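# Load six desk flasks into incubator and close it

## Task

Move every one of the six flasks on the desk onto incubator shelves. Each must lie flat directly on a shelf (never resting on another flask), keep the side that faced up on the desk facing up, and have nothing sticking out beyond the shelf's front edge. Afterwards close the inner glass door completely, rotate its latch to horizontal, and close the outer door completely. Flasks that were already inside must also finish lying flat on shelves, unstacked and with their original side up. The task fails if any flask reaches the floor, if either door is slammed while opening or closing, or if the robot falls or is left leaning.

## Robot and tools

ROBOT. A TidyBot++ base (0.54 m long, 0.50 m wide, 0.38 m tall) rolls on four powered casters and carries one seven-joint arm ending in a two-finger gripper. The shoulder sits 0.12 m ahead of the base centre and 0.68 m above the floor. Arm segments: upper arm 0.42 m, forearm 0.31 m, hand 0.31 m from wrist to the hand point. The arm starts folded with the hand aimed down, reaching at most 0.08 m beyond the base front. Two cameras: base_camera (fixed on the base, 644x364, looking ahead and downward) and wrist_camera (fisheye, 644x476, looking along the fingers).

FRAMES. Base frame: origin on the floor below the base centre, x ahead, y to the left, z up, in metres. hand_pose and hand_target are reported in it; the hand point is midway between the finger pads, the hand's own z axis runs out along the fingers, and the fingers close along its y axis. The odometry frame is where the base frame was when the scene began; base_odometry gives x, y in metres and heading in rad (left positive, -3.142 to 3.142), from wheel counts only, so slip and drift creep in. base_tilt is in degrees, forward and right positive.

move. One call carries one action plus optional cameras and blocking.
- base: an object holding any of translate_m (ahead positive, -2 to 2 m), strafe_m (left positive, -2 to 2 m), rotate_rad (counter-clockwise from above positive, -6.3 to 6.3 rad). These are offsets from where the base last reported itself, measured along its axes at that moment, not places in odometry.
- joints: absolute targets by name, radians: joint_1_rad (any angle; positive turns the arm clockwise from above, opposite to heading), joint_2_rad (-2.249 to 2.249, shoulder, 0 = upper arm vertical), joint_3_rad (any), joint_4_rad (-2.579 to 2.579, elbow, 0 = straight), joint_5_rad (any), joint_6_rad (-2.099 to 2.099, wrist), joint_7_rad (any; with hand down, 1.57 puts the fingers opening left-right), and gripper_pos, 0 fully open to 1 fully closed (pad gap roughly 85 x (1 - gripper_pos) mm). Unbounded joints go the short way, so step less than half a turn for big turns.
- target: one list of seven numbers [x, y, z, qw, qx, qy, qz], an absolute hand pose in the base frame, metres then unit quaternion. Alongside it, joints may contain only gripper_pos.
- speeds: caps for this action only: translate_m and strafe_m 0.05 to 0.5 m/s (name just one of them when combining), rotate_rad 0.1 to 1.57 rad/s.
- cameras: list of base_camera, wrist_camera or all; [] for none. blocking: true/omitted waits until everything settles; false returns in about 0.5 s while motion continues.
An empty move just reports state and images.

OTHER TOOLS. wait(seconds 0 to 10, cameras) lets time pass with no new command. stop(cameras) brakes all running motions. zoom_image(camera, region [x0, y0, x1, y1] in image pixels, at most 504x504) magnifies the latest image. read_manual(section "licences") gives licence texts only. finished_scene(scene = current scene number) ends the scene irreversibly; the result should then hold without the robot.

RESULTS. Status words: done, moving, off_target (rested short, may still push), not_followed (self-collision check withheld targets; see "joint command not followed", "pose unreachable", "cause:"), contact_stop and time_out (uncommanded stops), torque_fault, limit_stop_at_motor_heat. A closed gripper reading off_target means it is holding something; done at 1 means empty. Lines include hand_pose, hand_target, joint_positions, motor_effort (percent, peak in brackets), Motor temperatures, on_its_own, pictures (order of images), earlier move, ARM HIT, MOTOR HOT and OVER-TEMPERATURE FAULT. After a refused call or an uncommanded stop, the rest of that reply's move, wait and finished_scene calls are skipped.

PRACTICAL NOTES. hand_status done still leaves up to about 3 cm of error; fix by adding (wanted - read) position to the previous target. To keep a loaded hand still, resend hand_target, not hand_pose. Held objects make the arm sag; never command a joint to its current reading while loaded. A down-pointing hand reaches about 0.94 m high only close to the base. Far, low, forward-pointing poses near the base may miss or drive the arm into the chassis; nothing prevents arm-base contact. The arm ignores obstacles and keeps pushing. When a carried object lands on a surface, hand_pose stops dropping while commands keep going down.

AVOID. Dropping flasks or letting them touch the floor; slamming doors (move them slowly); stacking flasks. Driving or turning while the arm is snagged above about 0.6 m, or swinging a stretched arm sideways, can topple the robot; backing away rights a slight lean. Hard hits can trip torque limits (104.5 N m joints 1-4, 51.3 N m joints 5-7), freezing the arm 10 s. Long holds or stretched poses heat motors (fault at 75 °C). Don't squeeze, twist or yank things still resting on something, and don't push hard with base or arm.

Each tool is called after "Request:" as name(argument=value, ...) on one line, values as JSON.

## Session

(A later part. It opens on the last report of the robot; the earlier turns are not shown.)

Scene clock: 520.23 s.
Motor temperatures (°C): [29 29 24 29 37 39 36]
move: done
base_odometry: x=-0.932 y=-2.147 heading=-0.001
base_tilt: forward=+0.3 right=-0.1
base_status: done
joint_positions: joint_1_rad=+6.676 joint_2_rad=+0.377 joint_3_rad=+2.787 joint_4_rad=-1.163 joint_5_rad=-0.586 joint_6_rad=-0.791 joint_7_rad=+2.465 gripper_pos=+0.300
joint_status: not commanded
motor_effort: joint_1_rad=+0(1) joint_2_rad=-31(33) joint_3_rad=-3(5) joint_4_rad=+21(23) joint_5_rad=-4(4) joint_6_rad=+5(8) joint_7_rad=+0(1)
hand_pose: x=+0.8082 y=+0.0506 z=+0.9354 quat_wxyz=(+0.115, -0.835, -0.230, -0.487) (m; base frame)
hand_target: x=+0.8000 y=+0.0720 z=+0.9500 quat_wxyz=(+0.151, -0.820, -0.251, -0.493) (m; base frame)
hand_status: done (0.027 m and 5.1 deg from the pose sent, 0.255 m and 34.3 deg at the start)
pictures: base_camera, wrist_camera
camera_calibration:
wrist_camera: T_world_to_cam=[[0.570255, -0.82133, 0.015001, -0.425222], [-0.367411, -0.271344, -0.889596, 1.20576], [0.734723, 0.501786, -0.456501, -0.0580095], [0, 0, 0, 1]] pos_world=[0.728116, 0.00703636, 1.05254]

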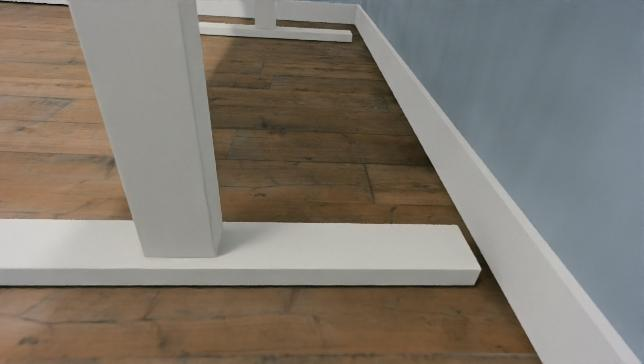

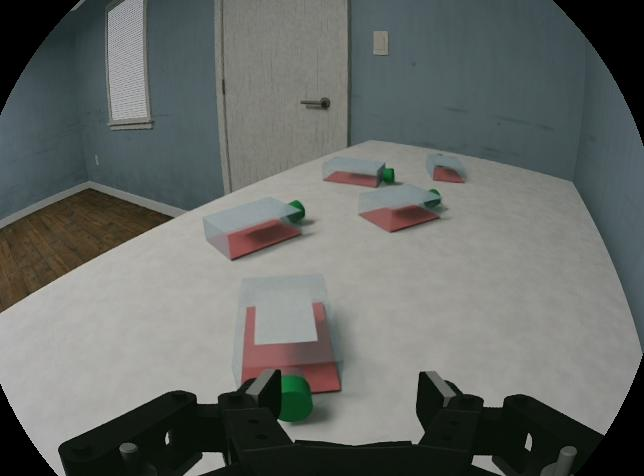

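Request:
move(target=[0.815,0.088,0.864,-0.1937,0.7994,0.3019,0.4821], cameras=["wrist_camera"])

Scene clock: 529.40 s.
Motor temperatures (°C): [29 29 24 29 37 39 36]
move: done
base_odometry: x=-0.932 y=-2.147 heading=-0.001
base_tilt: forward=+0.3 right=-0.2
base_status: not commanded
joint_positions: joint_1_rad=+6.817 joint_2_rad=+0.551 joint_3_rad=+2.530 joint_4_rad=-1.233 joint_5_rad=-0.591 joint_6_rad=-0.792 joint_7_rad=+2.694 gripper_pos=+0.300
joint_status: not commanded
motor_effort: joint_1_rad=+0(1) joint_2_rad=-33(36) joint_3_rad=-8(9) joint_4_rad=+19(21) joint_5_rad=-4(5) joint_6_rad=+3(5) joint_7_rad=+0(1)
hand_pose: x=+0.8071 y=+0.0851 z=+0.8428 quat_wxyz=(+0.186, -0.816, -0.311, -0.450) (m; base frame)
hand_target: x=+0.8150 y=+0.0880 z=+0.8640 quat_wxyz=(+0.194, -0.799, -0.302, -0.482) (m; base frame)
hand_status: done (0.023 m and 4.3 deg from the pose sent, 0.081 m and 12.9 deg at the start)
pictures: wrist_camera
camera_calibration:
wrist_camera: T_world_to_cam=[[0.736814, -0.674738, -0.0428224, -0.49298], [-0.350461, -0.327004, -0.877636, 1.11326], [0.578171, 0.661663, -0.47741, 0.0135883], [0, 0, 0, 1]] pos_world=[0.745532, 0.022417, 0.962413]

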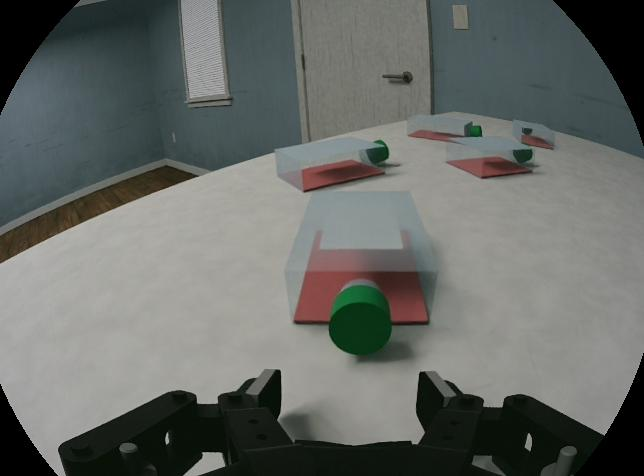

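Request:
move(base={"translate_m":0.03,"strafe_m":0.019}, speeds={"translate_m":0.05}, target=[0.815,0.088,0.874,-0.199,0.7843,0.2894,0.5117], cameras=["wrist_camera"])

Scene clock: 535.37 s.
Motor temperatures (°C): [29 29 24 29 37 39 36]
move: done
base_odometry: x=-0.902 y=-2.128 heading=-0.002
base_tilt: forward=+0.3 right=-0.2
base_status: done
joint_positions: joint_1_rad=+6.915 joint_2_rad=+0.556 joint_3_rad=+2.381 joint_4_rad=-1.285 joint_5_rad=-0.600 joint_6_rad=-0.708 joint_7_rad=+2.741 gripper_pos=+0.300
joint_status: not commanded
motor_effort: joint_1_rad=+0(2) joint_2_rad=-31(34) joint_3_rad=-9(10) joint_4_rad=+19(20) joint_5_rad=-4(5) joint_6_rad=+3(3) joint_7_rad=+0(0)
hand_pose: x=+0.8036 y=+0.0906 z=+0.8615 quat_wxyz=(+0.192, -0.796, -0.309, -0.484) (m; base frame)
hand_target: x=+0.8150 y=+0.0880 z=+0.8740 quat_wxyz=(+0.199, -0.784, -0.289, -0.512) (m; base frame)
hand_status: done (0.017 m and 4.2 deg from the pose sent, 0.032 m and 8.4 deg at the start)
pictures: wrist_camera
camera_calibration:
wrist_camera: T_world_to_cam=[[0.740454, -0.671793, -0.0205382, -0.50836], [-0.289679, -0.291413, -0.911682, 1.10756], [0.606477, 0.681008, -0.410382, -0.0613904], [0, 0, 0, 1]] pos_world=[0.734485, 0.0230519, 0.974106]

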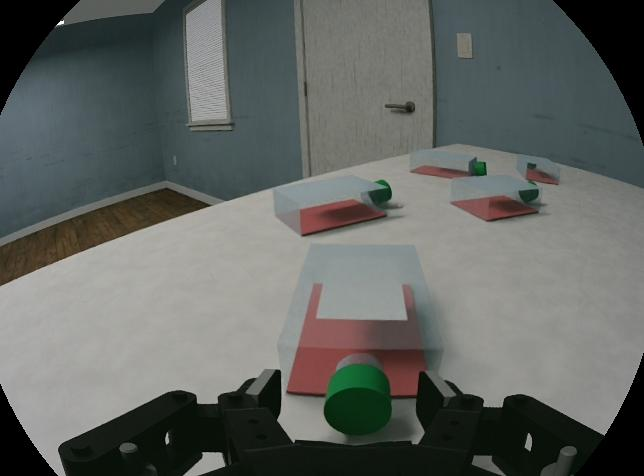

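Request:
move(base={"translate_m":0.011,"strafe_m":0.004}, speeds={"translate_m":0.05}, target=[0.815,0.088,0.864,-0.1856,0.7917,0.2688,0.5168], cameras=["wrist_camera"])

Scene clock: 541.30 s.
Motor temperatures (°C): [29 29 24 29 37 39 36]
move: done
base_odometry: x=-0.891 y=-2.124 heading=-0.001
base_tilt: forward=+0.3 right=-0.1
base_status: done
joint_positions: joint_1_rad=+7.015 joint_2_rad=+0.611 joint_3_rad=+2.142 joint_4_rad=-1.349 joint_5_rad=-0.482 joint_6_rad=-0.551 joint_7_rad=+2.660 gripper_pos=+0.300
joint_status: not commanded
motor_effort: joint_1_rad=+0(2) joint_2_rad=-29(32) joint_3_rad=-12(12) joint_4_rad=+19(20) joint_5_rad=-3(5) joint_6_rad=+3(4) joint_7_rad=+0(1)
hand_pose: x=+0.8042 y=+0.1082 z=+0.8731 quat_wxyz=(+0.208, -0.782, -0.287, -0.512) (m; base frame)
hand_target: x=+0.8150 y=+0.0880 z=+0.8640 quat_wxyz=(+0.186, -0.791, -0.269, -0.517) (m; base frame)
hand_status: done (0.025 m and 3.5 deg from the pose sent, 0.012 m and 6.0 deg at the start)
pictures: wrist_camera
camera_calibration:
wrist_camera: T_world_to_cam=[[0.726324, -0.686367, -0.0367886, -0.469632], [-0.257506, -0.222093, -0.940407, 1.11515], [0.637294, 0.692514, -0.338055, -0.158092], [0, 0, 0, 1]] pos_world=[0.729015, 0.0348078, 0.977977]

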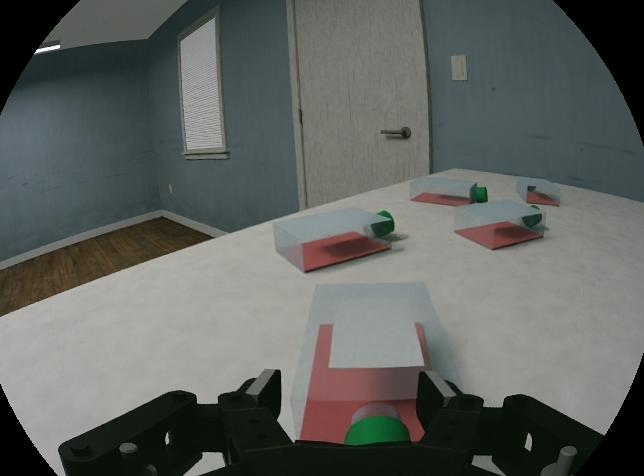

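Request:
move(target=[0.815,0.085,0.847,-0.1662,0.8185,0.2609,0.4844], cameras=["wrist_camera"])

Scene clock: 547.93 s.
Motor temperatures (°C): [29 29 24 29 37 39 36]
move: done
base_odometry: x=-0.891 y=-2.124 heading=-0.001
base_tilt: forward=+0.3 right=-0.2
base_status: not commanded
joint_positions: joint_1_rad=+6.917 joint_2_rad=+0.567 joint_3_rad=+2.342 joint_4_rad=-1.347 joint_5_rad=-0.482 joint_6_rad=-0.549 joint_7_rad=+2.660 gripper_pos=+0.300
joint_status: not commanded
motor_effort: joint_1_rad=+0(1) joint_2_rad=-30(32) joint_3_rad=-9(12) joint_4_rad=+18(20) joint_5_rad=-3(4) joint_6_rad=+3(4) joint_7_rad=+0(1)
hand_pose: x=+0.8192 y=+0.0789 z=+0.8380 quat_wxyz=(+0.149, -0.811, -0.285, -0.489) (m; base frame)
hand_target: x=+0.8150 y=+0.0850 z=+0.8470 quat_wxyz=(+0.166, -0.818, -0.261, -0.484) (m; base frame)
hand_status: done (0.012 m and 3.5 deg from the pose sent, 0.037 m and 7.7 deg at the start)
pictures: wrist_camera
camera_calibration:
wrist_camera: T_world_to_cam=[[0.675596, -0.736959, 0.0214775, -0.505183], [-0.306061, -0.306841, -0.901208, 1.09303], [0.670743, 0.602279, -0.432855, -0.100111], [0, 0, 0, 1]] pos_world=[0.742982, 0.0233815, 0.952562]

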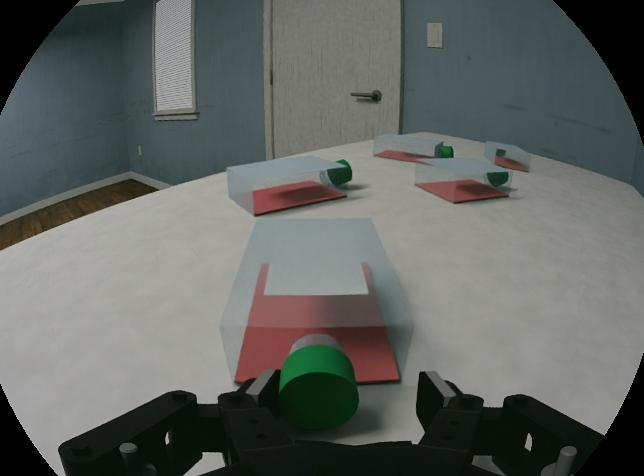

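Request:
move(base={"translate_m":-0.0064,"strafe_m":-0.063,"rotate_rad":0.08}, speeds={"strafe_m":0.06,"rotate_rad":0.1}, cameras=["wrist_camera"])

Scene clock: 557.73 s.
Motor temperatures (°C): [29 29 24 29 37 39 36]
move: time_out
base_odometry: x=-0.899 y=-2.157 heading=+0.050
base_tilt: forward=+0.2 right=+0.0
base_status: strafe_m time_out (by the wheels' count: -0.033 of -0.063); rotate_rad time_out (by the wheels' count: +0.051 of +0.080); the other done
joint_positions: joint_1_rad=+6.910 joint_2_rad=+0.562 joint_3_rad=+2.350 joint_4_rad=-1.345 joint_5_rad=-0.482 joint_6_rad=-0.549 joint_7_rad=+2.659 gripper_pos=+0.300
joint_status: not commanded
motor_effort: joint_1_rad=+0(9) joint_2_rad=-31(37) joint_3_rad=-10(13) joint_4_rad=+19(21) joint_5_rad=-3(4) joint_6_rad=+4(4) joint_7_rad=+0(1)
hand_pose: x=+0.8195 y=+0.0795 z=+0.8389 quat_wxyz=(+0.146, -0.811, -0.286, -0.489) (m; base frame)
hand_target: x=+0.8150 y=+0.0850 z=+0.8470 quat_wxyz=(+0.166, -0.818, -0.261, -0.484) (m; base frame)
hand_status: not commanded
pictures: wrist_camera
camera_calibration:
wrist_camera: T_world_to_cam=[[0.674842, -0.737457, 0.0273096, -0.509167], [-0.304519, -0.311991, -0.899961, 1.09227], [0.672203, 0.599015, -0.435114, -0.099306], [0, 0, 0, 1]] pos_world=[0.742978, 0.0247762, 0.953698]

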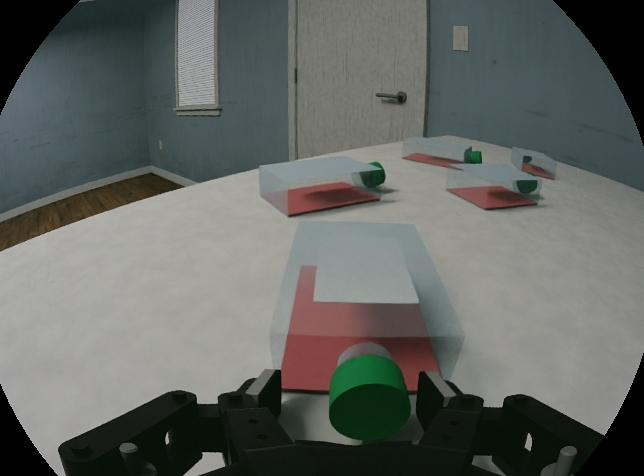

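Request:
move(base={"translate_m":-0.01,"rotate_rad":-0.018}, speeds={"translate_m":0.06,"rotate_rad":0.1}, cameras=["wrist_camera"])

Request:
move(target=[0.815,0.085,0.857,-0.1662,0.8185,0.2609,0.4844], cameras=["wrist_camera"])

Scene clock: 565.87 s.
Motor temperatures (°C): [29 30 24 29 37 39 36]
move: done
base_odometry: x=-0.908 y=-2.157 heading=+0.032
base_tilt: forward=+0.3 right=-0.2
base_status: done
joint_positions: joint_1_rad=+6.907 joint_2_rad=+0.561 joint_3_rad=+2.352 joint_4_rad=-1.345 joint_5_rad=-0.482 joint_6_rad=-0.549 joint_7_rad=+2.659 gripper_pos=+0.300
joint_status: not commanded
motor_effort: joint_1_rad=+1(4) joint_2_rad=-32(34) joint_3_rad=-9(11) joint_4_rad=+20(20) joint_5_rad=-3(4) joint_6_rad=+4(4) joint_7_rad=+0(0)
hand_pose: x=+0.8194 y=+0.0805 z=+0.8389 quat_wxyz=(+0.146, -0.811, -0.287, -0.489) (m; base frame)
hand_target: x=+0.8150 y=+0.0850 z=+0.8470 quat_wxyz=(+0.166, -0.818, -0.261, -0.484) (m; base frame)
hand_status: not commanded
pictures: wrist_camera
camera_calibration:
wrist_camera: T_world_to_cam=[[0.675709, -0.736617, 0.0284983, -0.510089], [-0.30395, -0.313621, -0.899586, 1.09186], [0.671588, 0.599197, -0.435812, -0.0987835], [0, 0, 0, 1]] pos_world=[0.742884, 0.02588, 0.953705]

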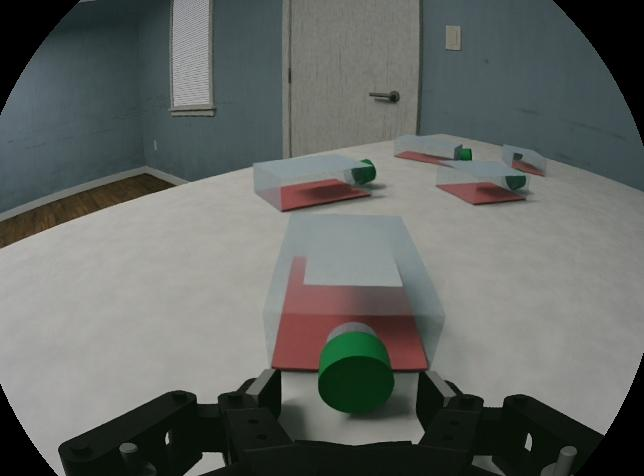

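Scene clock: 566.67 s.
Motor temperatures (°C): [29 30 24 29 37 39 36]
move: done
base_odometry: x=-0.908 y=-2.157 heading=+0.032
base_tilt: forward=+0.3 right=-0.1
base_status: not commanded
joint_positions: joint_1_rad=+6.879 joint_2_rad=+0.543 joint_3_rad=+2.415 joint_4_rad=-1.333 joint_5_rad=-0.498 joint_6_rad=-0.561 joint_7_rad=+2.659 gripper_pos=+0.300
joint_status: not commanded
motor_effort: joint_1_rad=+0(1) joint_2_rad=-31(32) joint_3_rad=-8(10) joint_4_rad=+20(20) joint_5_rad=-3(3) joint_6_rad=+3(4) joint_7_rad=+0(1)
hand_pose: x=+0.8232 y=+0.0700 z=+0.8389 quat_wxyz=(+0.132, -0.816, -0.282, -0.487) (m; base frame)
hand_target: x=+0.8150 y=+0.0850 z=+0.8570 quat_wxyz=(+0.166, -0.818, -0.261, -0.484) (m; base frame)
hand_status: done (0.025 m and 4.6 deg from the pose sent, 0.019 m and 3.9 deg at the start)
pictures: wrist_camera
camera_calibration:
wrist_camera: T_world_to_cam=[[0.658567, -0.751367, 0.0416692, -0.516285], [-0.314238, -0.324896, -0.892018, 1.09271], [0.683772, 0.57436, -0.450074, -0.0914004], [0, 0, 0, 1]] pos_world=[0.745875, 0.0195929, 0.95509]

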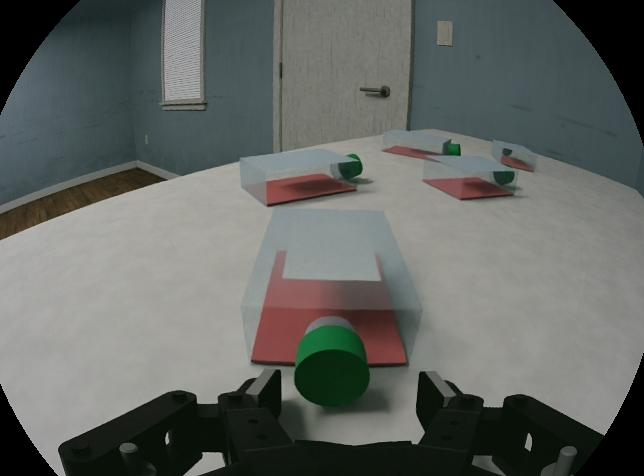

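Request:
move(joints={"joint_2_rad":0.505}, base={"rotate_rad":0.04}, speeds={"rotate_rad":0.1}, cameras=["wrist_camera"])

Scene clock: 573.23 s.
Motor temperatures (°C): [29 30 24 29 37 39 36]
move: time_out
base_odometry: x=-0.908 y=-2.156 heading=+0.066
base_tilt: forward=+0.3 right=-0.1
base_status: rotate_rad time_out (by the wheels' count: +0.034 of +0.040)
joint_positions: joint_1_rad=+6.872 joint_2_rad=+0.533 joint_3_rad=+2.420 joint_4_rad=-1.332 joint_5_rad=-0.498 joint_6_rad=-0.561 joint_7_rad=+2.659 gripper_pos=+0.300
joint_status: all done
motor_effort: joint_1_rad=+0(4) joint_2_rad=-31(35) joint_3_rad=-8(10) joint_4_rad=+20(21) joint_5_rad=-3(4) joint_6_rad=+4(4) joint_7_rad=+0(1)
hand_pose: x=+0.8221 y=+0.0727 z=+0.8439 quat_wxyz=(+0.129, -0.814, -0.285, -0.489) (m; base frame)
hand_target: x=+0.8131 y=+0.0862 z=+0.8638 quat_wxyz=(+0.162, -0.816, -0.263, -0.488) (m; base frame)
hand_status: not commanded
pictures: wrist_camera
camera_calibration:
wrist_camera: T_world_to_cam=[[0.659741, -0.749644, 0.0526874, -0.524245], [-0.30645, -0.332389, -0.891968, 1.09176], [0.68617, 0.572322, -0.449019, -0.0926144], [0, 0, 0, 1]] pos_world=[0.743986, 0.0228987, 0.959853]

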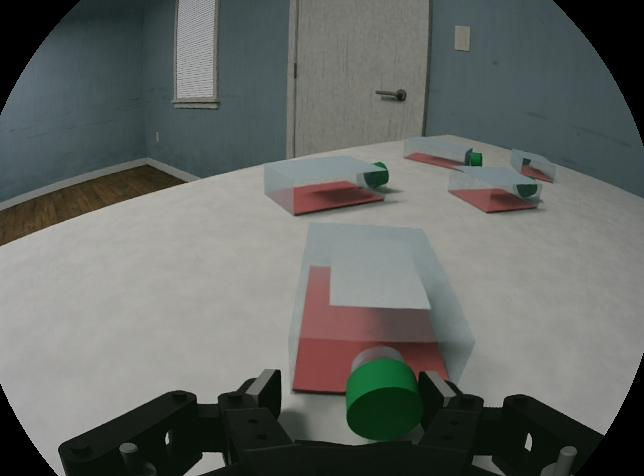

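Request:
move(joints={"joint_1_rad":0.627}, cameras=["wrist_camera"])

Scene clock: 579.67 s.
Motor temperatures (°C): [29 30 24 29 37 39 36]
move: done
base_odometry: x=-0.908 y=-2.156 heading=+0.066
base_tilt: forward=+0.2 right=-0.1
base_status: not commanded
joint_positions: joint_1_rad=+6.901 joint_2_rad=+0.533 joint_3_rad=+2.423 joint_4_rad=-1.332 joint_5_rad=-0.498 joint_6_rad=-0.561 joint_7_rad=+2.659 gripper_pos=+0.300
joint_status: all done
motor_effort: joint_1_rad=+0(2) joint_2_rad=-32(32) joint_3_rad=-8(9) joint_4_rad=+19(20) joint_5_rad=-4(4) joint_6_rad=+4(4) joint_7_rad=+0(0)
hand_pose: x=+0.8242 y=+0.0510 z=+0.8431 quat_wxyz=(+0.120, -0.819, -0.273, -0.490) (m; base frame)
hand_target: x=+0.8164 y=+0.0533 z=+0.8638 quat_wxyz=(+0.150, -0.822, -0.244, -0.491) (m; base frame)
hand_status: not commanded
pictures: wrist_camera
camera_calibration:
wrist_camera: T_world_to_cam=[[0.636182, -0.769705, 0.0531751, -0.521873], [-0.317482, -0.323977, -0.891204, 1.09247], [0.703191, 0.550085, -0.450475, -0.0937029], [0, 0, 0, 1]] pos_world=[0.744738, 0.0037925, 0.959157]

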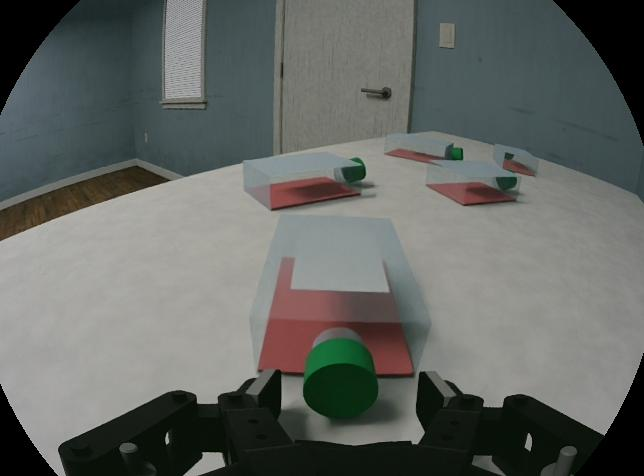

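Request:
move(joints={"joint_2_rad":0.49,"joint_1_rad":0.62}, cameras=["wrist_camera"])

Scene clock: 581.80 s.
Motor temperatures (°C): [29 30 24 29 37 39 36]
move: done
base_odometry: x=-0.908 y=-2.156 heading=+0.066
base_tilt: forward=+0.3 right=-0.2
base_status: not commanded
joint_positions: joint_1_rad=+6.901 joint_2_rad=+0.519 joint_3_rad=+2.423 joint_4_rad=-1.332 joint_5_rad=-0.498 joint_6_rad=-0.561 joint_7_rad=+2.659 gripper_pos=+0.300
joint_status: all done
motor_effort: joint_1_rad=+0(1) joint_2_rad=-31(33) joint_3_rad=-9(9) joint_4_rad=+20(21) joint_5_rad=-3(4) joint_6_rad=+4(4) joint_7_rad=+0(0)
hand_pose: x=+0.8223 y=+0.0523 z=+0.8509 quat_wxyz=(+0.115, -0.817, -0.276, -0.494) (m; base frame)
hand_target: x=+0.8137 y=+0.0598 z=+0.8718 quat_wxyz=(+0.147, -0.819, -0.250, -0.495) (m; base frame)
hand_status: not commanded
pictures: wrist_camera
camera_calibration:
wrist_camera: T_world_to_cam=[[0.635475, -0.769213, 0.0669534, -0.531109], [-0.307069, -0.331334, -0.892147, 1.09193], [0.708436, 0.546378, -0.446756, -0.0968844], [0, 0, 0, 1]] pos_world=[0.741439, 0.00619162, 0.966436]

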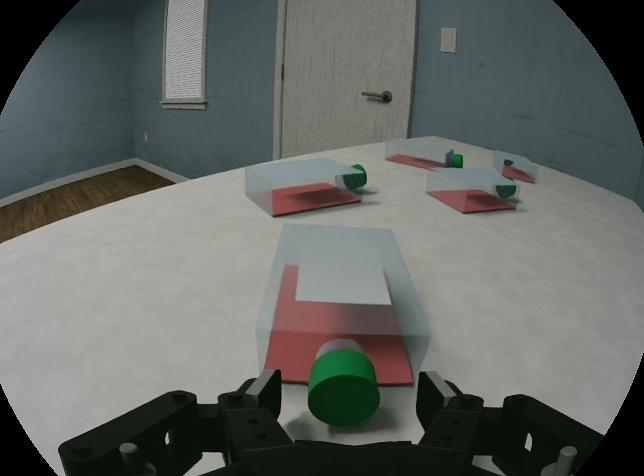

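Request:
move(joints={"gripper_pos":0.55}, cameras=["wrist_camera"])

Request:
move(joints={"gripper_pos":0.9}, cameras=["wrist_camera"])

Scene clock: 599.73 s.
Motor temperatures (°C): [29 30 24 29 37 39 36]
move: done
base_odometry: x=-0.908 y=-2.156 heading=+0.066
base_tilt: forward=+0.3 right=-0.1
base_status: not commanded
joint_positions: joint_1_rad=+6.901 joint_2_rad=+0.519 joint_3_rad=+2.423 joint_4_rad=-1.332 joint_5_rad=-0.498 joint_6_rad=-0.561 joint_7_rad=+2.659 gripper_pos=+0.550
joint_status: all done
motor_effort: joint_1_rad=+0(0) joint_2_rad=-31(31) joint_3_rad=-9(9) joint_4_rad=+20(21) joint_5_rad=-3(3) joint_6_rad=+4(4) joint_7_rad=+0(1)
hand_pose: x=+0.8223 y=+0.0523 z=+0.8509 quat_wxyz=(+0.115, -0.817, -0.276, -0.494) (m; base frame)
hand_target: x=+0.8137 y=+0.0598 z=+0.8718 quat_wxyz=(+0.147, -0.819, -0.250, -0.495) (m; base frame)
hand_status: not commanded
pictures: wrist_camera
camera_calibration:
wrist_camera: T_world_to_cam=[[0.635475, -0.769213, 0.0669534, -0.531109], [-0.307069, -0.331334, -0.892147, 1.09193], [0.708436, 0.546378, -0.446756, -0.0968844], [0, 0, 0, 1]] pos_world=[0.741439, 0.00619162, 0.966436]

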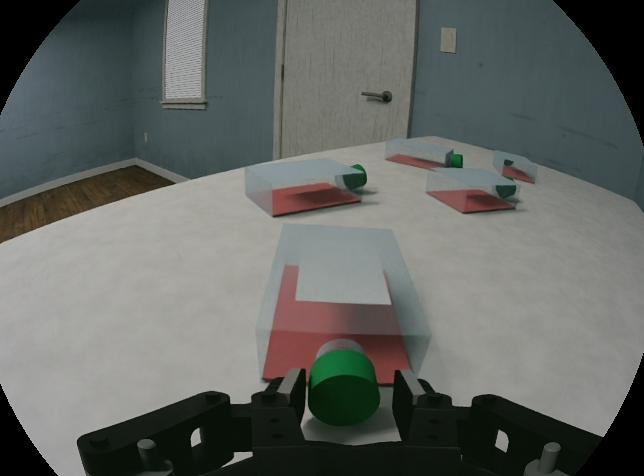

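Scene clock: 600.47 s.
Motor temperatures (°C): [29 30 24 29 37 39 36]
move: off_target
base_odometry: x=-0.908 y=-2.156 heading=+0.066
base_tilt: forward=+0.3 right=-0.1
base_status: not commanded
joint_positions: joint_1_rad=+6.901 joint_2_rad=+0.518 joint_3_rad=+2.423 joint_4_rad=-1.332 joint_5_rad=-0.498 joint_6_rad=-0.561 joint_7_rad=+2.659 gripper_pos=+0.701
joint_status: gripper_pos off_target (ended at +0.701, target +0.900)
motor_effort: joint_1_rad=+0(1) joint_2_rad=-32(32) joint_3_rad=-8(9) joint_4_rad=+20(21) joint_5_rad=-3(4) joint_6_rad=+4(4) joint_7_rad=+0(1)
hand_pose: x=+0.8222 y=+0.0524 z=+0.8515 quat_wxyz=(+0.115, -0.817, -0.276, -0.494) (m; base frame)
hand_target: x=+0.8137 y=+0.0598 z=+0.8718 quat_wxyz=(+0.147, -0.819, -0.250, -0.495) (m; base frame)
hand_status: not commanded
pictures: wrist_camera
camera_calibration:
wrist_camera: T_world_to_cam=[[0.635382, -0.769201, 0.0679728, -0.531856], [-0.30624, -0.33181, -0.892255, 1.09184], [0.708878, 0.546107, -0.446386, -0.097255], [0, 0, 0, 1]] pos_world=[0.741239, 0.00629146, 0.966942]

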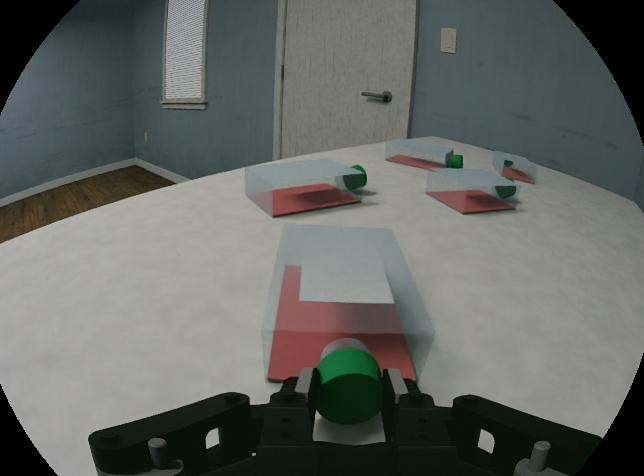

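Request:
move(target=[0.79, 0.0598, 0.96, 0.147, -0.819, -0.25, -0.495], cameras=["wrist_camera"])

Scene clock: 604.13 s.
Motor temperatures (°C): [29 30 24 29 37 39 36]
move: done
base_odometry: x=-0.908 y=-2.156 heading=+0.066
base_tilt: forward=+0.3 right=-0.1
base_status: not commanded
joint_positions: joint_1_rad=+6.724 joint_2_rad=+0.384 joint_3_rad=+2.778 joint_4_rad=-1.169 joint_5_rad=-0.617 joint_6_rad=-0.827 joint_7_rad=+2.614 gripper_pos=+0.701
joint_status: not commanded
motor_effort: joint_1_rad=+0(1) joint_2_rad=-32(34) joint_3_rad=-5(9) joint_4_rad=+21(22) joint_5_rad=-4(5) joint_6_rad=+5(5) joint_7_rad=+0(1)
hand_pose: x=+0.8029 y=+0.0338 z=+0.9276 quat_wxyz=(+0.096, -0.824, -0.275, -0.485) (m; base frame)
hand_target: x=+0.7900 y=+0.0598 z=+0.9600 quat_wxyz=(+0.147, -0.819, -0.250, -0.495) (m; base frame)
hand_status: done (0.044 m and 6.7 deg from the pose sent, 0.113 m and 4.7 deg at the start)
pictures: wrist_camera
camera_calibration:
wrist_camera: T_world_to_cam=[[0.619031, -0.780168, 0.090208, -0.546227], [-0.323741, -0.358135, -0.875746, 1.14727], [0.715536, 0.51291, -0.474269, -0.0177223], [0, 0, 0, 1]] pos_world=[0.722232, -0.00618106, 1.04559]

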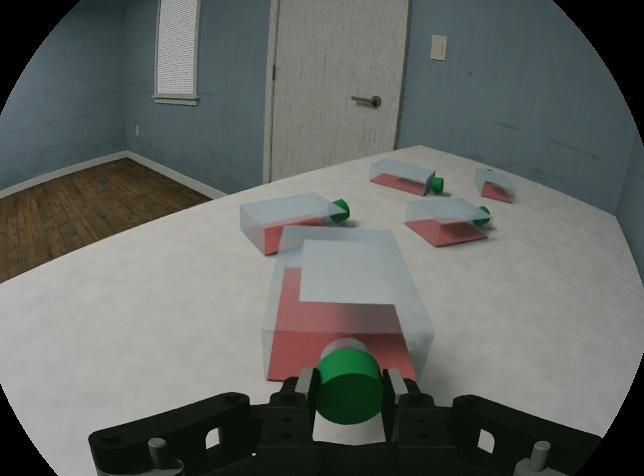

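Request:
move(base={"translate_m":-0.35,"strafe_m":0.12}, speeds={"translate_m":0.25}, cameras=["wrist_camera"])

Request:
move(target=[0.564,-0.015,1.025,-0.0545,0.8371,-0.0439,0.5432], base={"translate_m":-0.1,"strafe_m":0.4}, speeds={"translate_m":0.3}, cameras=["wrist_camera"])

Scene clock: 610.27 s.
Motor temperatures (°C): [29 30 24 29 37 39 36]
move: done
base_odometry: x=-1.265 y=-2.059 heading=+0.066
base_tilt: forward=+0.3 right=+0.0
base_status: done
joint_positions: joint_1_rad=+6.722 joint_2_rad=+0.378 joint_3_rad=+2.781 joint_4_rad=-1.168 joint_5_rad=-0.619 joint_6_rad=-0.833 joint_7_rad=+2.613 gripper_pos=+0.701
joint_status: not commanded
motor_effort: joint_1_rad=+0(1) joint_2_rad=-32(37) joint_3_rad=-4(6) joint_4_rad=+21(22) joint_5_rad=-5(5) joint_6_rad=+5(6) joint_7_rad=+0(0)
hand_pose: x=+0.8006 y=+0.0353 z=+0.9310 quat_wxyz=(+0.096, -0.823, -0.277, -0.486) (m; base frame)
hand_target: x=+0.7900 y=+0.0598 z=+0.9600 quat_wxyz=(+0.147, -0.819, -0.250, -0.495) (m; base frame)
hand_status: not commanded
pictures: wrist_camera
camera_calibration:
wrist_camera: T_world_to_cam=[[0.620964, -0.778431, 0.0919143, -0.547112], [-0.321018, -0.359535, -0.876174, 1.1483], [0.715088, 0.514567, -0.473149, -0.0160592], [0, 0, 0, 1]] pos_world=[0.719845, -0.00477222, 1.0488]

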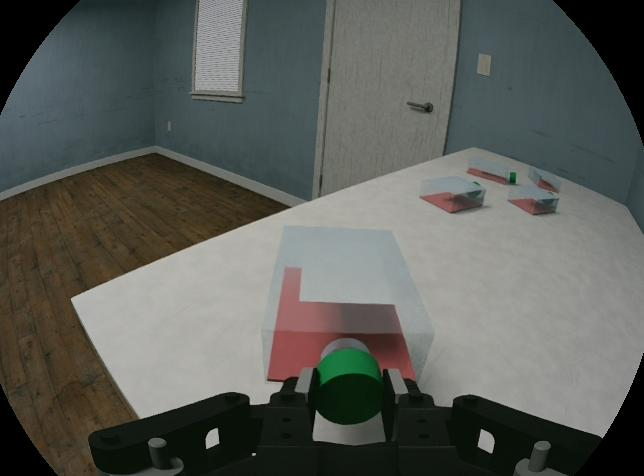

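Scene clock: 612.77 s.
Motor temperatures (°C): [29 30 24 29 37 39 36]
move: done
base_odometry: x=-1.391 y=-1.667 heading=+0.066
base_tilt: forward=+0.2 right=-0.2
base_status: done
joint_positions: joint_1_rad=+6.234 joint_2_rad=-0.335 joint_3_rad=+3.251 joint_4_rad=-1.679 joint_5_rad=-0.206 joint_6_rad=-0.725 joint_7_rad=+1.662 gripper_pos=+0.701
joint_status: not commanded
motor_effort: joint_1_rad=+0(3) joint_2_rad=-9(35) joint_3_rad=+0(7) joint_4_rad=+23(23) joint_5_rad=-1(5) joint_6_rad=+8(9) joint_7_rad=+0(1)
hand_pose: x=+0.5625 y=+0.0077 z=+1.0064 quat_wxyz=(+0.076, -0.854, +0.025, -0.514) (m; base frame)
hand_target: x=+0.5640 y=-0.0150 z=+1.0250 quat_wxyz=(+0.054, -0.837, +0.044, -0.543) (m; base frame)
hand_status: done (0.029 m and 5.1 deg from the pose sent, 0.260 m and 37.8 deg at the start)
pictures: wrist_camera
camera_calibration:
wrist_camera: T_world_to_cam=[[0.123953, -0.977933, -0.168173, 0.115244], [-0.4229, 0.101255, -0.900501, 1.2062], [0.897659, 0.18274, -0.401017, 0.0313822], [0, 0, 0, 1]] pos_world=[0.467648, -0.0151673, 1.11815]

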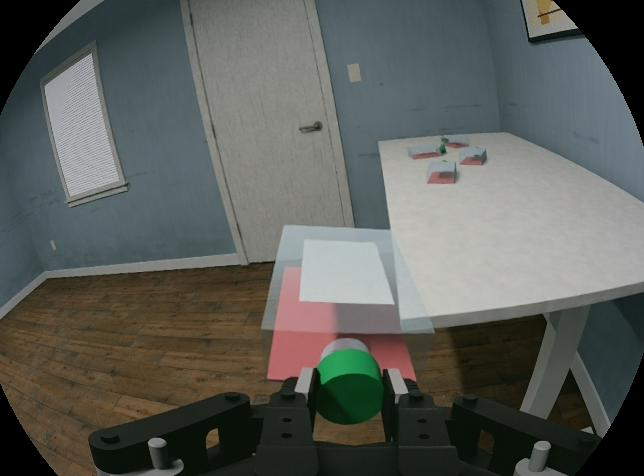

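Request:
move(base={"translate_m":0.98,"strafe_m":0.6}, target=[0.564,-0.025,1.025,-0.0345,0.8281,-0.0639,0.5562], cameras=[])

Request:
move(base={"translate_m":-0.03,"strafe_m":0.98,"rotate_rad":3.061}, speeds={"rotate_rad":1.2}, cameras=["wrist_camera"])

Scene clock: 623.13 s.
Motor temperatures (°C): [29 30 24 29 37 39 36]
move: done
base_odometry: x=-0.453 y=-1.003 heading=+0.067
base_tilt: forward=+0.1 right=-0.1
base_status: done
joint_positions: joint_1_rad=+6.276 joint_2_rad=-0.351 joint_3_rad=+3.226 joint_4_rad=-1.712 joint_5_rad=-0.147 joint_6_rad=-0.669 joint_7_rad=+1.592 gripper_pos=+0.701
joint_status: not commanded
motor_effort: joint_1_rad=+0(1) joint_2_rad=-8(12) joint_3_rad=-1(2) joint_4_rad=+23(24) joint_5_rad=+0(1) joint_6_rad=+8(9) joint_7_rad=+0(1)
hand_pose: x=+0.5621 y=-0.0119 z=+1.0071 quat_wxyz=(+0.057, -0.845, +0.054, -0.529) (m; base frame)
hand_target: x=+0.5640 y=-0.0250 z=+1.0250 quat_wxyz=(+0.034, -0.828, +0.064, -0.556) (m; base frame)
hand_status: done (0.022 m and 4.6 deg from the pose sent, 0.038 m and 8.7 deg at the start)
pictures: none
No camera images: "cameras" was empty.

Scene clock: 627.23 s.
Motor temperatures (°C): [29 30 24 29 37 39 36]
move: done
base_odometry: x=-0.548 y=-0.027 heading=+3.127
base_tilt: forward=+0.3 right=-0.1
base_status: done
joint_positions: joint_1_rad=+6.279 joint_2_rad=-0.351 joint_3_rad=+3.219 joint_4_rad=-1.712 joint_5_rad=-0.142 joint_6_rad=-0.667 joint_7_rad=+1.592 gripper_pos=+0.701
joint_status: not commanded
motor_effort: joint_1_rad=+0(2) joint_2_rad=-9(13) joint_3_rad=+0(4) joint_4_rad=+22(24) joint_5_rad=-1(2) joint_6_rad=+8(9) joint_7_rad=+0(1)
hand_pose: x=+0.5623 y=-0.0105 z=+1.0072 quat_wxyz=(+0.054, -0.845, +0.051, -0.529) (m; base frame)
hand_target: x=+0.5640 y=-0.0250 z=+1.0250 quat_wxyz=(+0.034, -0.828, +0.064, -0.556) (m; base frame)
hand_status: not commanded
pictures: wrist_camera
camera_calibration:
wrist_camera: T_world_to_cam=[[0.0597686, -0.985902, -0.156287, 0.121668], [-0.387134, 0.121418, -0.913994, 1.20242], [0.920084, 0.115132, -0.374419, -0.00485196], [0, 0, 0, 1]] pos_world=[0.462691, -0.0254853, 1.11621]

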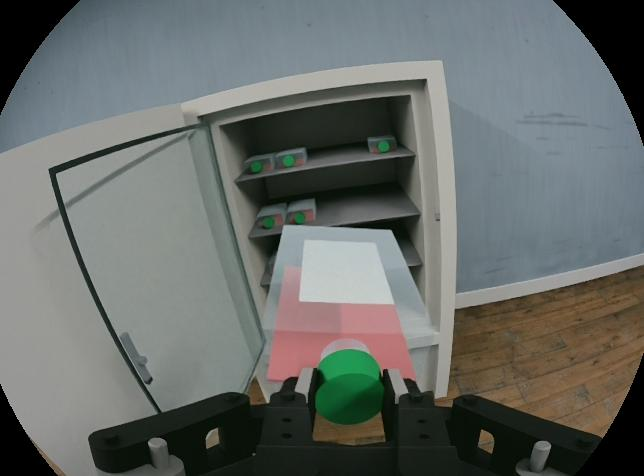

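Request:
move(target=[0.564,-0.02,1.025,0.0585,0.8461,-0.0148,0.5296], base={"translate_m":0.45}, speeds={"translate_m":0.25}, cameras=["wrist_camera"])

Scene clock: 645.33 s.
Motor temperatures (°C): [29 30 24 29 37 39 36]
move: done
base_odometry: x=-0.998 y=-0.021 heading=+3.128
base_tilt: forward=+0.3 right=-0.1
base_status: done
joint_positions: joint_1_rad=+6.367 joint_2_rad=-0.332 joint_3_rad=+3.060 joint_4_rad=-1.666 joint_5_rad=+0.059 joint_6_rad=-0.678 joint_7_rad=+1.536 gripper_pos=+0.701
joint_status: not commanded
motor_effort: joint_1_rad=+0(1) joint_2_rad=-9(11) joint_3_rad=+0(1) joint_4_rad=+23(24) joint_5_rad=+1(1) joint_6_rad=+9(9) joint_7_rad=+0(1)
hand_pose: x=+0.5682 y=-0.0039 z=+1.0205 quat_wxyz=(-0.032, -0.844, +0.000, -0.535) (m; base frame)
hand_target: x=+0.5640 y=-0.0200 z=+1.0250 quat_wxyz=(-0.058, -0.846, +0.015, -0.530) (m; base frame)
hand_status: done (0.017 m and 3.5 deg from the pose sent, 0.020 m and 13.6 deg at the start)
pictures: wrist_camera
camera_calibration:
wrist_camera: T_world_to_cam=[[0.0545104, -0.997591, 0.0428983, -0.0705065], [-0.379347, -0.060431, -0.923279, 1.22046], [0.923648, 0.034055, -0.381727, -0.00102159], [0, 0, 0, 1]] pos_world=[0.467765, 0.00345187, 1.12946]

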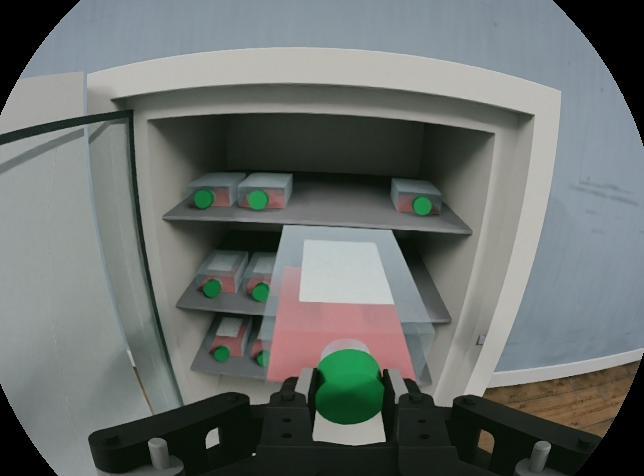

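Request:
move(joints={"joint_1_rad":0.184,"joint_6_rad":-0.74}, base={"strafe_m":0.045,"translate_m":0.15}, speeds={"translate_m":0.15}, cameras=["wrist_camera"])

Scene clock: 661.63 s.
Motor temperatures (°C): [29 30 24 29 37 39 36]
move: done
base_odometry: x=-1.149 y=-0.064 heading=+3.128
base_tilt: forward=+0.2 right=-0.1
base_status: done
joint_positions: joint_1_rad=+6.453 joint_2_rad=-0.329 joint_3_rad=+3.057 joint_4_rad=-1.666 joint_5_rad=+0.063 joint_6_rad=-0.692 joint_7_rad=+1.536 gripper_pos=+0.701
joint_status: all done
motor_effort: joint_1_rad=+0(1) joint_2_rad=-9(11) joint_3_rad=+1(2) joint_4_rad=+23(23) joint_5_rad=+1(1) joint_6_rad=+8(10) joint_7_rad=+0(0)
hand_pose: x=+0.5654 y=-0.0424 z=+1.0150 quat_wxyz=(-0.056, -0.848, +0.036, -0.526) (m; base frame)
hand_target: x=+0.5575 y=-0.0566 z=+1.0185 quat_wxyz=(-0.080, -0.851, +0.051, -0.517) (m; base frame)
hand_status: not commanded
pictures: wrist_camera
camera_calibration:
wrist_camera: T_world_to_cam=[[-0.0308227, -0.998507, 0.0451034, -0.0625275], [-0.399715, -0.0290459, -0.916179, 1.21757], [0.916121, -0.0462676, -0.398223, 0.0184452], [0, 0, 0, 1]] pos_world=[0.467858, -0.0262151, 1.12568]

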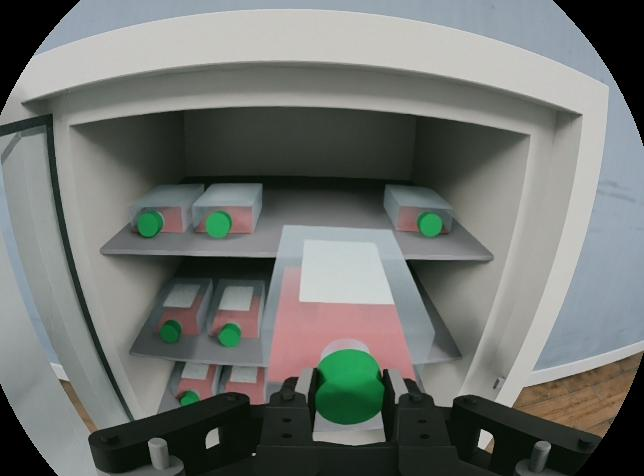

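Request:
move(joints={"joint_6_rad":-0.785}, base={"strafe_m":-0.01,"translate_m":0.18}, speeds={"translate_m":0.12}, cameras=["wrist_camera"])

Scene clock: 671.23 s.
Motor temperatures (°C): [29 30 24 29 37 39 36]
move: done
base_odometry: x=-1.329 y=-0.051 heading=+3.128
base_tilt: forward=+0.2 right=-0.1
base_status: done
joint_positions: joint_1_rad=+6.453 joint_2_rad=-0.327 joint_3_rad=+3.057 joint_4_rad=-1.663 joint_5_rad=+0.063 joint_6_rad=-0.747 joint_7_rad=+1.536 gripper_pos=+0.701
joint_status: all done
motor_effort: joint_1_rad=+0(1) joint_2_rad=-8(12) joint_3_rad=+0(2) joint_4_rad=+22(23) joint_5_rad=+2(2) joint_6_rad=+8(9) joint_7_rad=+0(0)
hand_pose: x=+0.5582 y=-0.0429 z=+1.0002 quat_wxyz=(-0.056, -0.862, +0.038, -0.502) (m; base frame)
hand_target: x=+0.5506 y=-0.0578 z=+1.0064 quat_wxyz=(-0.081, -0.862, +0.053, -0.497) (m; base frame)
hand_status: not commanded
pictures: wrist_camera
camera_calibration:
wrist_camera: T_world_to_cam=[[-0.0331018, -0.998604, 0.0411617, -0.0573573], [-0.449004, -0.0219358, -0.89326, 1.20601], [0.892916, -0.0480503, -0.447651, 0.0814043], [0, 0, 0, 1]] pos_world=[0.466919, -0.0269109, 1.11609]

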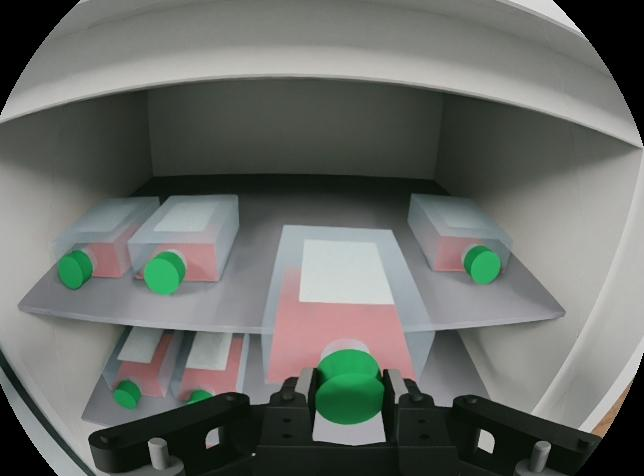

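Request:
move(base={"translate_m":0.16}, speeds={"translate_m":0.1}, cameras=["wrist_camera"])

Scene clock: 682.87 s.
Motor temperatures (°C): [29 30 24 29 37 39 36]
move: done
base_odometry: x=-1.489 y=-0.049 heading=+3.128
base_tilt: forward=+0.3 right=-0.2
base_status: done
joint_positions: joint_1_rad=+6.455 joint_2_rad=-0.355 joint_3_rad=+3.057 joint_4_rad=-1.667 joint_5_rad=+0.064 joint_6_rad=-0.769 joint_7_rad=+1.534 gripper_pos=+0.701
joint_status: not commanded
motor_effort: joint_1_rad=+0(1) joint_2_rad=-3(11) joint_3_rad=+0(2) joint_4_rad=+24(27) joint_5_rad=+1(2) joint_6_rad=+11(14) joint_7_rad=+0(1)
hand_pose: x=+0.5453 y=-0.0427 z=+1.0047 quat_wxyz=(-0.057, -0.861, +0.040, -0.503) (m; base frame)
hand_target: x=+0.5506 y=-0.0578 z=+1.0064 quat_wxyz=(-0.081, -0.862, +0.053, -0.497) (m; base frame)
hand_status: not commanded
pictures: wrist_camera
camera_calibration:
wrist_camera: T_world_to_cam=[[-0.0387255, -0.998352, 0.0423445, -0.0558295], [-0.446494, -0.0206225, -0.894549, 1.20423], [0.893948, -0.0535485, -0.444959, 0.0914284], [0, 0, 0, 1]] pos_world=[0.453788, -0.0260073, 1.12029]

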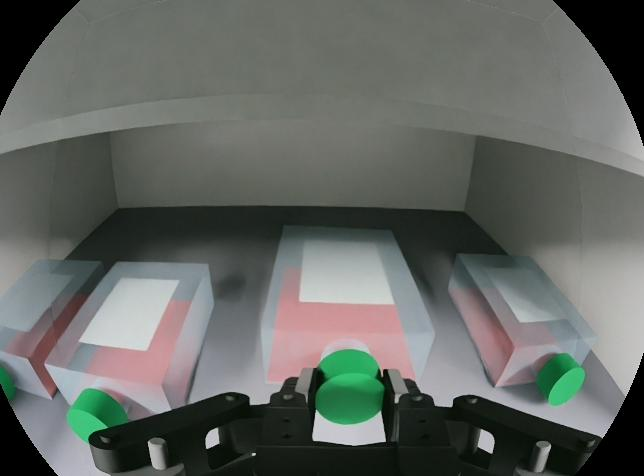

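Request:
move(joints={"joint_6_rad":-0.74}, cameras=["wrist_camera"])

Scene clock: 688.07 s.
Motor temperatures (°C): [29 30 24 29 37 39 36]
move: done
base_odometry: x=-1.489 y=-0.049 heading=+3.128
base_tilt: forward=+0.2 right=-0.1
base_status: not commanded
joint_positions: joint_1_rad=+6.455 joint_2_rad=-0.356 joint_3_rad=+3.057 joint_4_rad=-1.667 joint_5_rad=+0.064 joint_6_rad=-0.763 joint_7_rad=+1.534 gripper_pos=+0.701
joint_status: all done
motor_effort: joint_1_rad=-1(1) joint_2_rad=-1(2) joint_3_rad=+0(2) joint_4_rad=+26(26) joint_5_rad=+1(1) joint_6_rad=+12(13) joint_7_rad=+0(1)
hand_pose: x=+0.5463 y=-0.0426 z=+1.0066 quat_wxyz=(-0.057, -0.859, +0.040, -0.507) (m; base frame)
hand_target: x=+0.5575 y=-0.0566 z=+1.0186 quat_wxyz=(-0.080, -0.851, +0.051, -0.517) (m; base frame)
hand_status: not commanded
pictures: wrist_camera
camera_calibration:
wrist_camera: T_world_to_cam=[[-0.0384488, -0.998344, 0.0427917, -0.0564042], [-0.440226, -0.0215206, -0.897629, 1.20607], [0.897064, -0.0533507, -0.438669, 0.0833649], [0, 0, 0, 1]] pos_world=[0.453992, -0.0259078, 1.12159]

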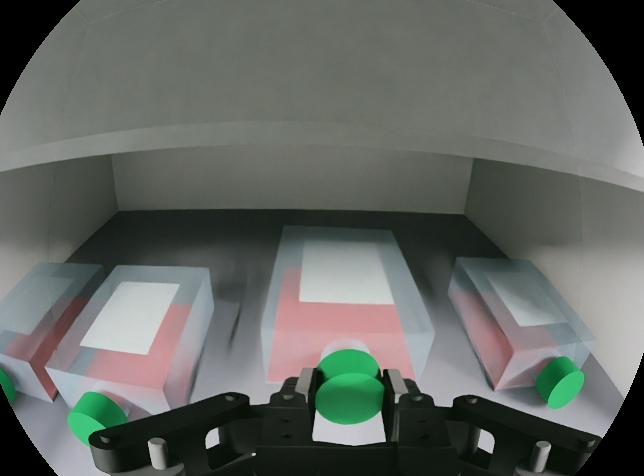

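Request:
move(base={"translate_m":-0.014}, speeds={"translate_m":0.05}, joints={"joint_6_rad":-0.76}, cameras=[])

Request:
move(joints={"joint_2_rad":-0.305}, cameras=["wrist_camera"])

Scene clock: 699.13 s.
Motor temperatures (°C): [29 30 24 29 37 39 36]
move: done
base_odometry: x=-1.475 y=-0.049 heading=+3.128
base_tilt: forward=+0.3 right=-0.2
base_status: done
joint_positions: joint_1_rad=+6.455 joint_2_rad=-0.332 joint_3_rad=+3.057 joint_4_rad=-1.658 joint_5_rad=+0.064 joint_6_rad=-0.763 joint_7_rad=+1.534 gripper_pos=+0.701
joint_status: all done
motor_effort: joint_1_rad=+0(1) joint_2_rad=-9(11) joint_3_rad=+0(1) joint_4_rad=+22(25) joint_5_rad=+1(1) joint_6_rad=+8(11) joint_7_rad=+0(1)
hand_pose: x=+0.5546 y=-0.0436 z=+1.0014 quat_wxyz=(-0.056, -0.863, +0.040, -0.500) (m; base frame)
hand_target: x=+0.5545 y=-0.0572 z=+1.0131 quat_wxyz=(-0.081, -0.856, +0.052, -0.508) (m; base frame)
hand_status: not commanded
pictures: none
No camera images: "cameras" was empty.

Scene clock: 699.73 s.
Motor temperatures (°C): [29 30 24 29 37 39 36]
move: done
base_odometry: x=-1.475 y=-0.049 heading=+3.128
base_tilt: forward=+0.2 right=-0.2
base_status: not commanded
joint_positions: joint_1_rad=+6.455 joint_2_rad=-0.323 joint_3_rad=+3.057 joint_4_rad=-1.658 joint_5_rad=+0.064 joint_6_rad=-0.763 joint_7_rad=+1.534 gripper_pos=+0.701
joint_status: all done
motor_effort: joint_1_rad=+0(0) joint_2_rad=-5(9) joint_3_rad=+0(1) joint_4_rad=+22(23) joint_5_rad=+1(1) joint_6_rad=+9(9) joint_7_rad=+0(0)
hand_pose: x=+0.5575 y=-0.0441 z=+0.9974 quat_wxyz=(-0.056, -0.865, +0.040, -0.496) (m; base frame)
hand_target: x=+0.5630 y=-0.0588 z=+1.0013 quat_wxyz=(-0.079, -0.863, +0.052, -0.497) (m; base frame)
hand_status: not commanded
pictures: wrist_camera
camera_calibration:
wrist_camera: T_world_to_cam=[[-0.0368073, -0.998561, 0.0389922, -0.0542051], [-0.461321, -0.0176337, -0.887058, 1.20405], [0.88647, -0.0506381, -0.460008, 0.0965258], [0, 0, 0, 1]] pos_world=[0.467891, -0.0280073, 1.11458]

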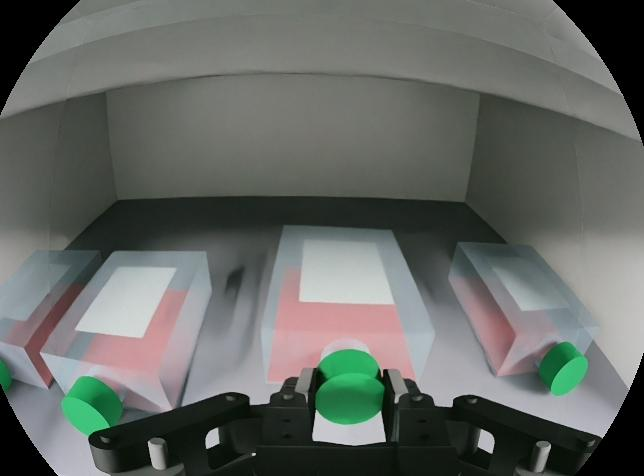

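Request:
move(joints={"joint_2_rad":-0.28,"joint_6_rad":-0.72}, base={"translate_m":0.012}, speeds={"translate_m":0.05}, cameras=["wrist_camera"])

Scene clock: 701.70 s.
Motor temperatures (°C): [29 30 24 29 37 39 36]
move: off_target
base_odometry: x=-1.486 y=-0.049 heading=+3.128
base_tilt: forward=+0.3 right=-0.1
base_status: done
joint_positions: joint_1_rad=+6.459 joint_2_rad=-0.349 joint_3_rad=+3.057 joint_4_rad=-1.677 joint_5_rad=+0.066 joint_6_rad=-0.763 joint_7_rad=+1.532 gripper_pos=+0.701
joint_status: joint_2_rad off_target (ended at -0.349, target -0.280); the others done
motor_effort: joint_1_rad=-1(2) joint_2_rad=+5(9) joint_3_rad=-2(3) joint_4_rad=+26(29) joint_5_rad=+0(1) joint_6_rad=+13(17) joint_7_rad=+0(1)
hand_pose: x=+0.5473 y=-0.0447 z=+0.9978 quat_wxyz=(-0.058, -0.864, +0.042, -0.499) (m; base frame)
hand_target: x=+0.5772 y=-0.0592 z=+1.0006 quat_wxyz=(-0.077, -0.859, +0.050, -0.503) (m; base frame)
hand_status: not commanded
pictures: wrist_camera
camera_calibration:
wrist_camera: T_world_to_cam=[[-0.0424703, -0.998241, 0.0413702, -0.0544461], [-0.455403, -0.0175139, -0.890113, 1.19959], [0.889272, -0.0566435, -0.453858, 0.0977476], [0, 0, 0, 1]] pos_world=[0.457061, -0.027804, 1.11439]

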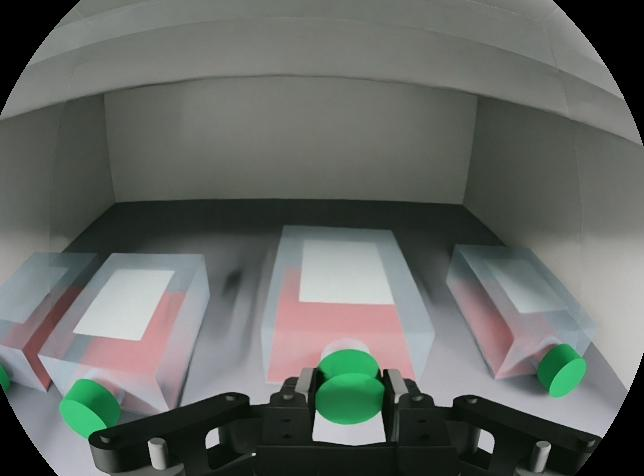

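Request:
move(base={"translate_m":-0.014}, speeds={"translate_m":0.05}, joints={"joint_2_rad":-0.29,"joint_6_rad":-0.72}, cameras=[])

Request:
move(joints={"joint_2_rad":-0.275,"joint_6_rad":-0.71}, cameras=["wrist_camera"])

Scene clock: 721.20 s.
Motor temperatures (°C): [29 29 24 29 37 39 36]
move: done
base_odometry: x=-1.472 y=-0.049 heading=+3.128
base_tilt: forward=+0.2 right=-0.1
base_status: done
joint_positions: joint_1_rad=+6.459 joint_2_rad=-0.297 joint_3_rad=+3.054 joint_4_rad=-1.660 joint_5_rad=+0.066 joint_6_rad=-0.755 joint_7_rad=+1.532 gripper_pos=+0.701
joint_status: all done
motor_effort: joint_1_rad=+0(2) joint_2_rad=-9(11) joint_3_rad=+0(2) joint_4_rad=+21(26) joint_5_rad=+1(2) joint_6_rad=+8(14) joint_7_rad=+0(1)
hand_pose: x=+0.5662 y=-0.0461 z=+0.9864 quat_wxyz=(-0.055, -0.871, +0.041, -0.487) (m; base frame)
hand_target: x=+0.5740 y=-0.0586 z=+1.0052 quat_wxyz=(-0.078, -0.857, +0.050, -0.508) (m; base frame)
hand_status: not commanded
pictures: none
No camera images: "cameras" was empty.

Scene clock: 721.73 s.
Motor temperatures (°C): [29 29 24 29 37 39 36]
move: done
base_odometry: x=-1.472 y=-0.049 heading=+3.128
base_tilt: forward=+0.2 right=-0.1
base_status: not commanded
joint_positions: joint_1_rad=+6.459 joint_2_rad=-0.296 joint_3_rad=+3.054 joint_4_rad=-1.660 joint_5_rad=+0.066 joint_6_rad=-0.755 joint_7_rad=+1.532 gripper_pos=+0.701
joint_status: all done
motor_effort: joint_1_rad=+1(1) joint_2_rad=-6(9) joint_3_rad=+1(1) joint_4_rad=+22(23) joint_5_rad=+1(1) joint_6_rad=+8(9) joint_7_rad=+0(1)
hand_pose: x=+0.5664 y=-0.0461 z=+0.9862 quat_wxyz=(-0.055, -0.871, +0.041, -0.487) (m; base frame)
hand_target: x=+0.5803 y=-0.0592 z=+1.0010 quat_wxyz=(-0.077, -0.858, +0.049, -0.506) (m; base frame)
hand_status: not commanded
pictures: wrist_camera
camera_calibration:
wrist_camera: T_world_to_cam=[[-0.037921, -0.998618, 0.0363928, -0.052309], [-0.480092, -0.0137339, -0.87711, 1.19918], [0.876398, -0.0507328, -0.478908, 0.107664], [0, 0, 0, 1]] pos_world=[0.479375, -0.0303052, 1.10527]

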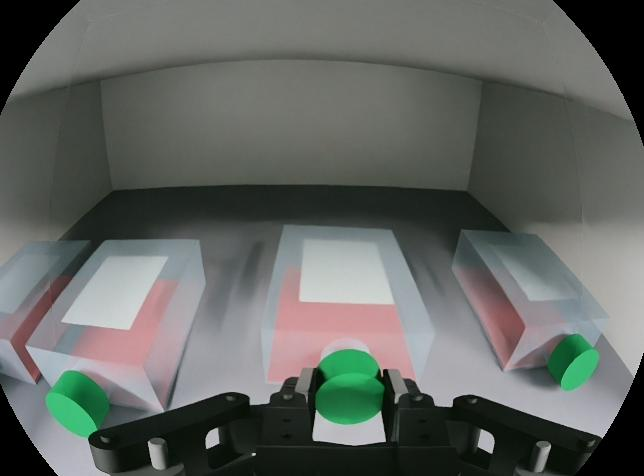

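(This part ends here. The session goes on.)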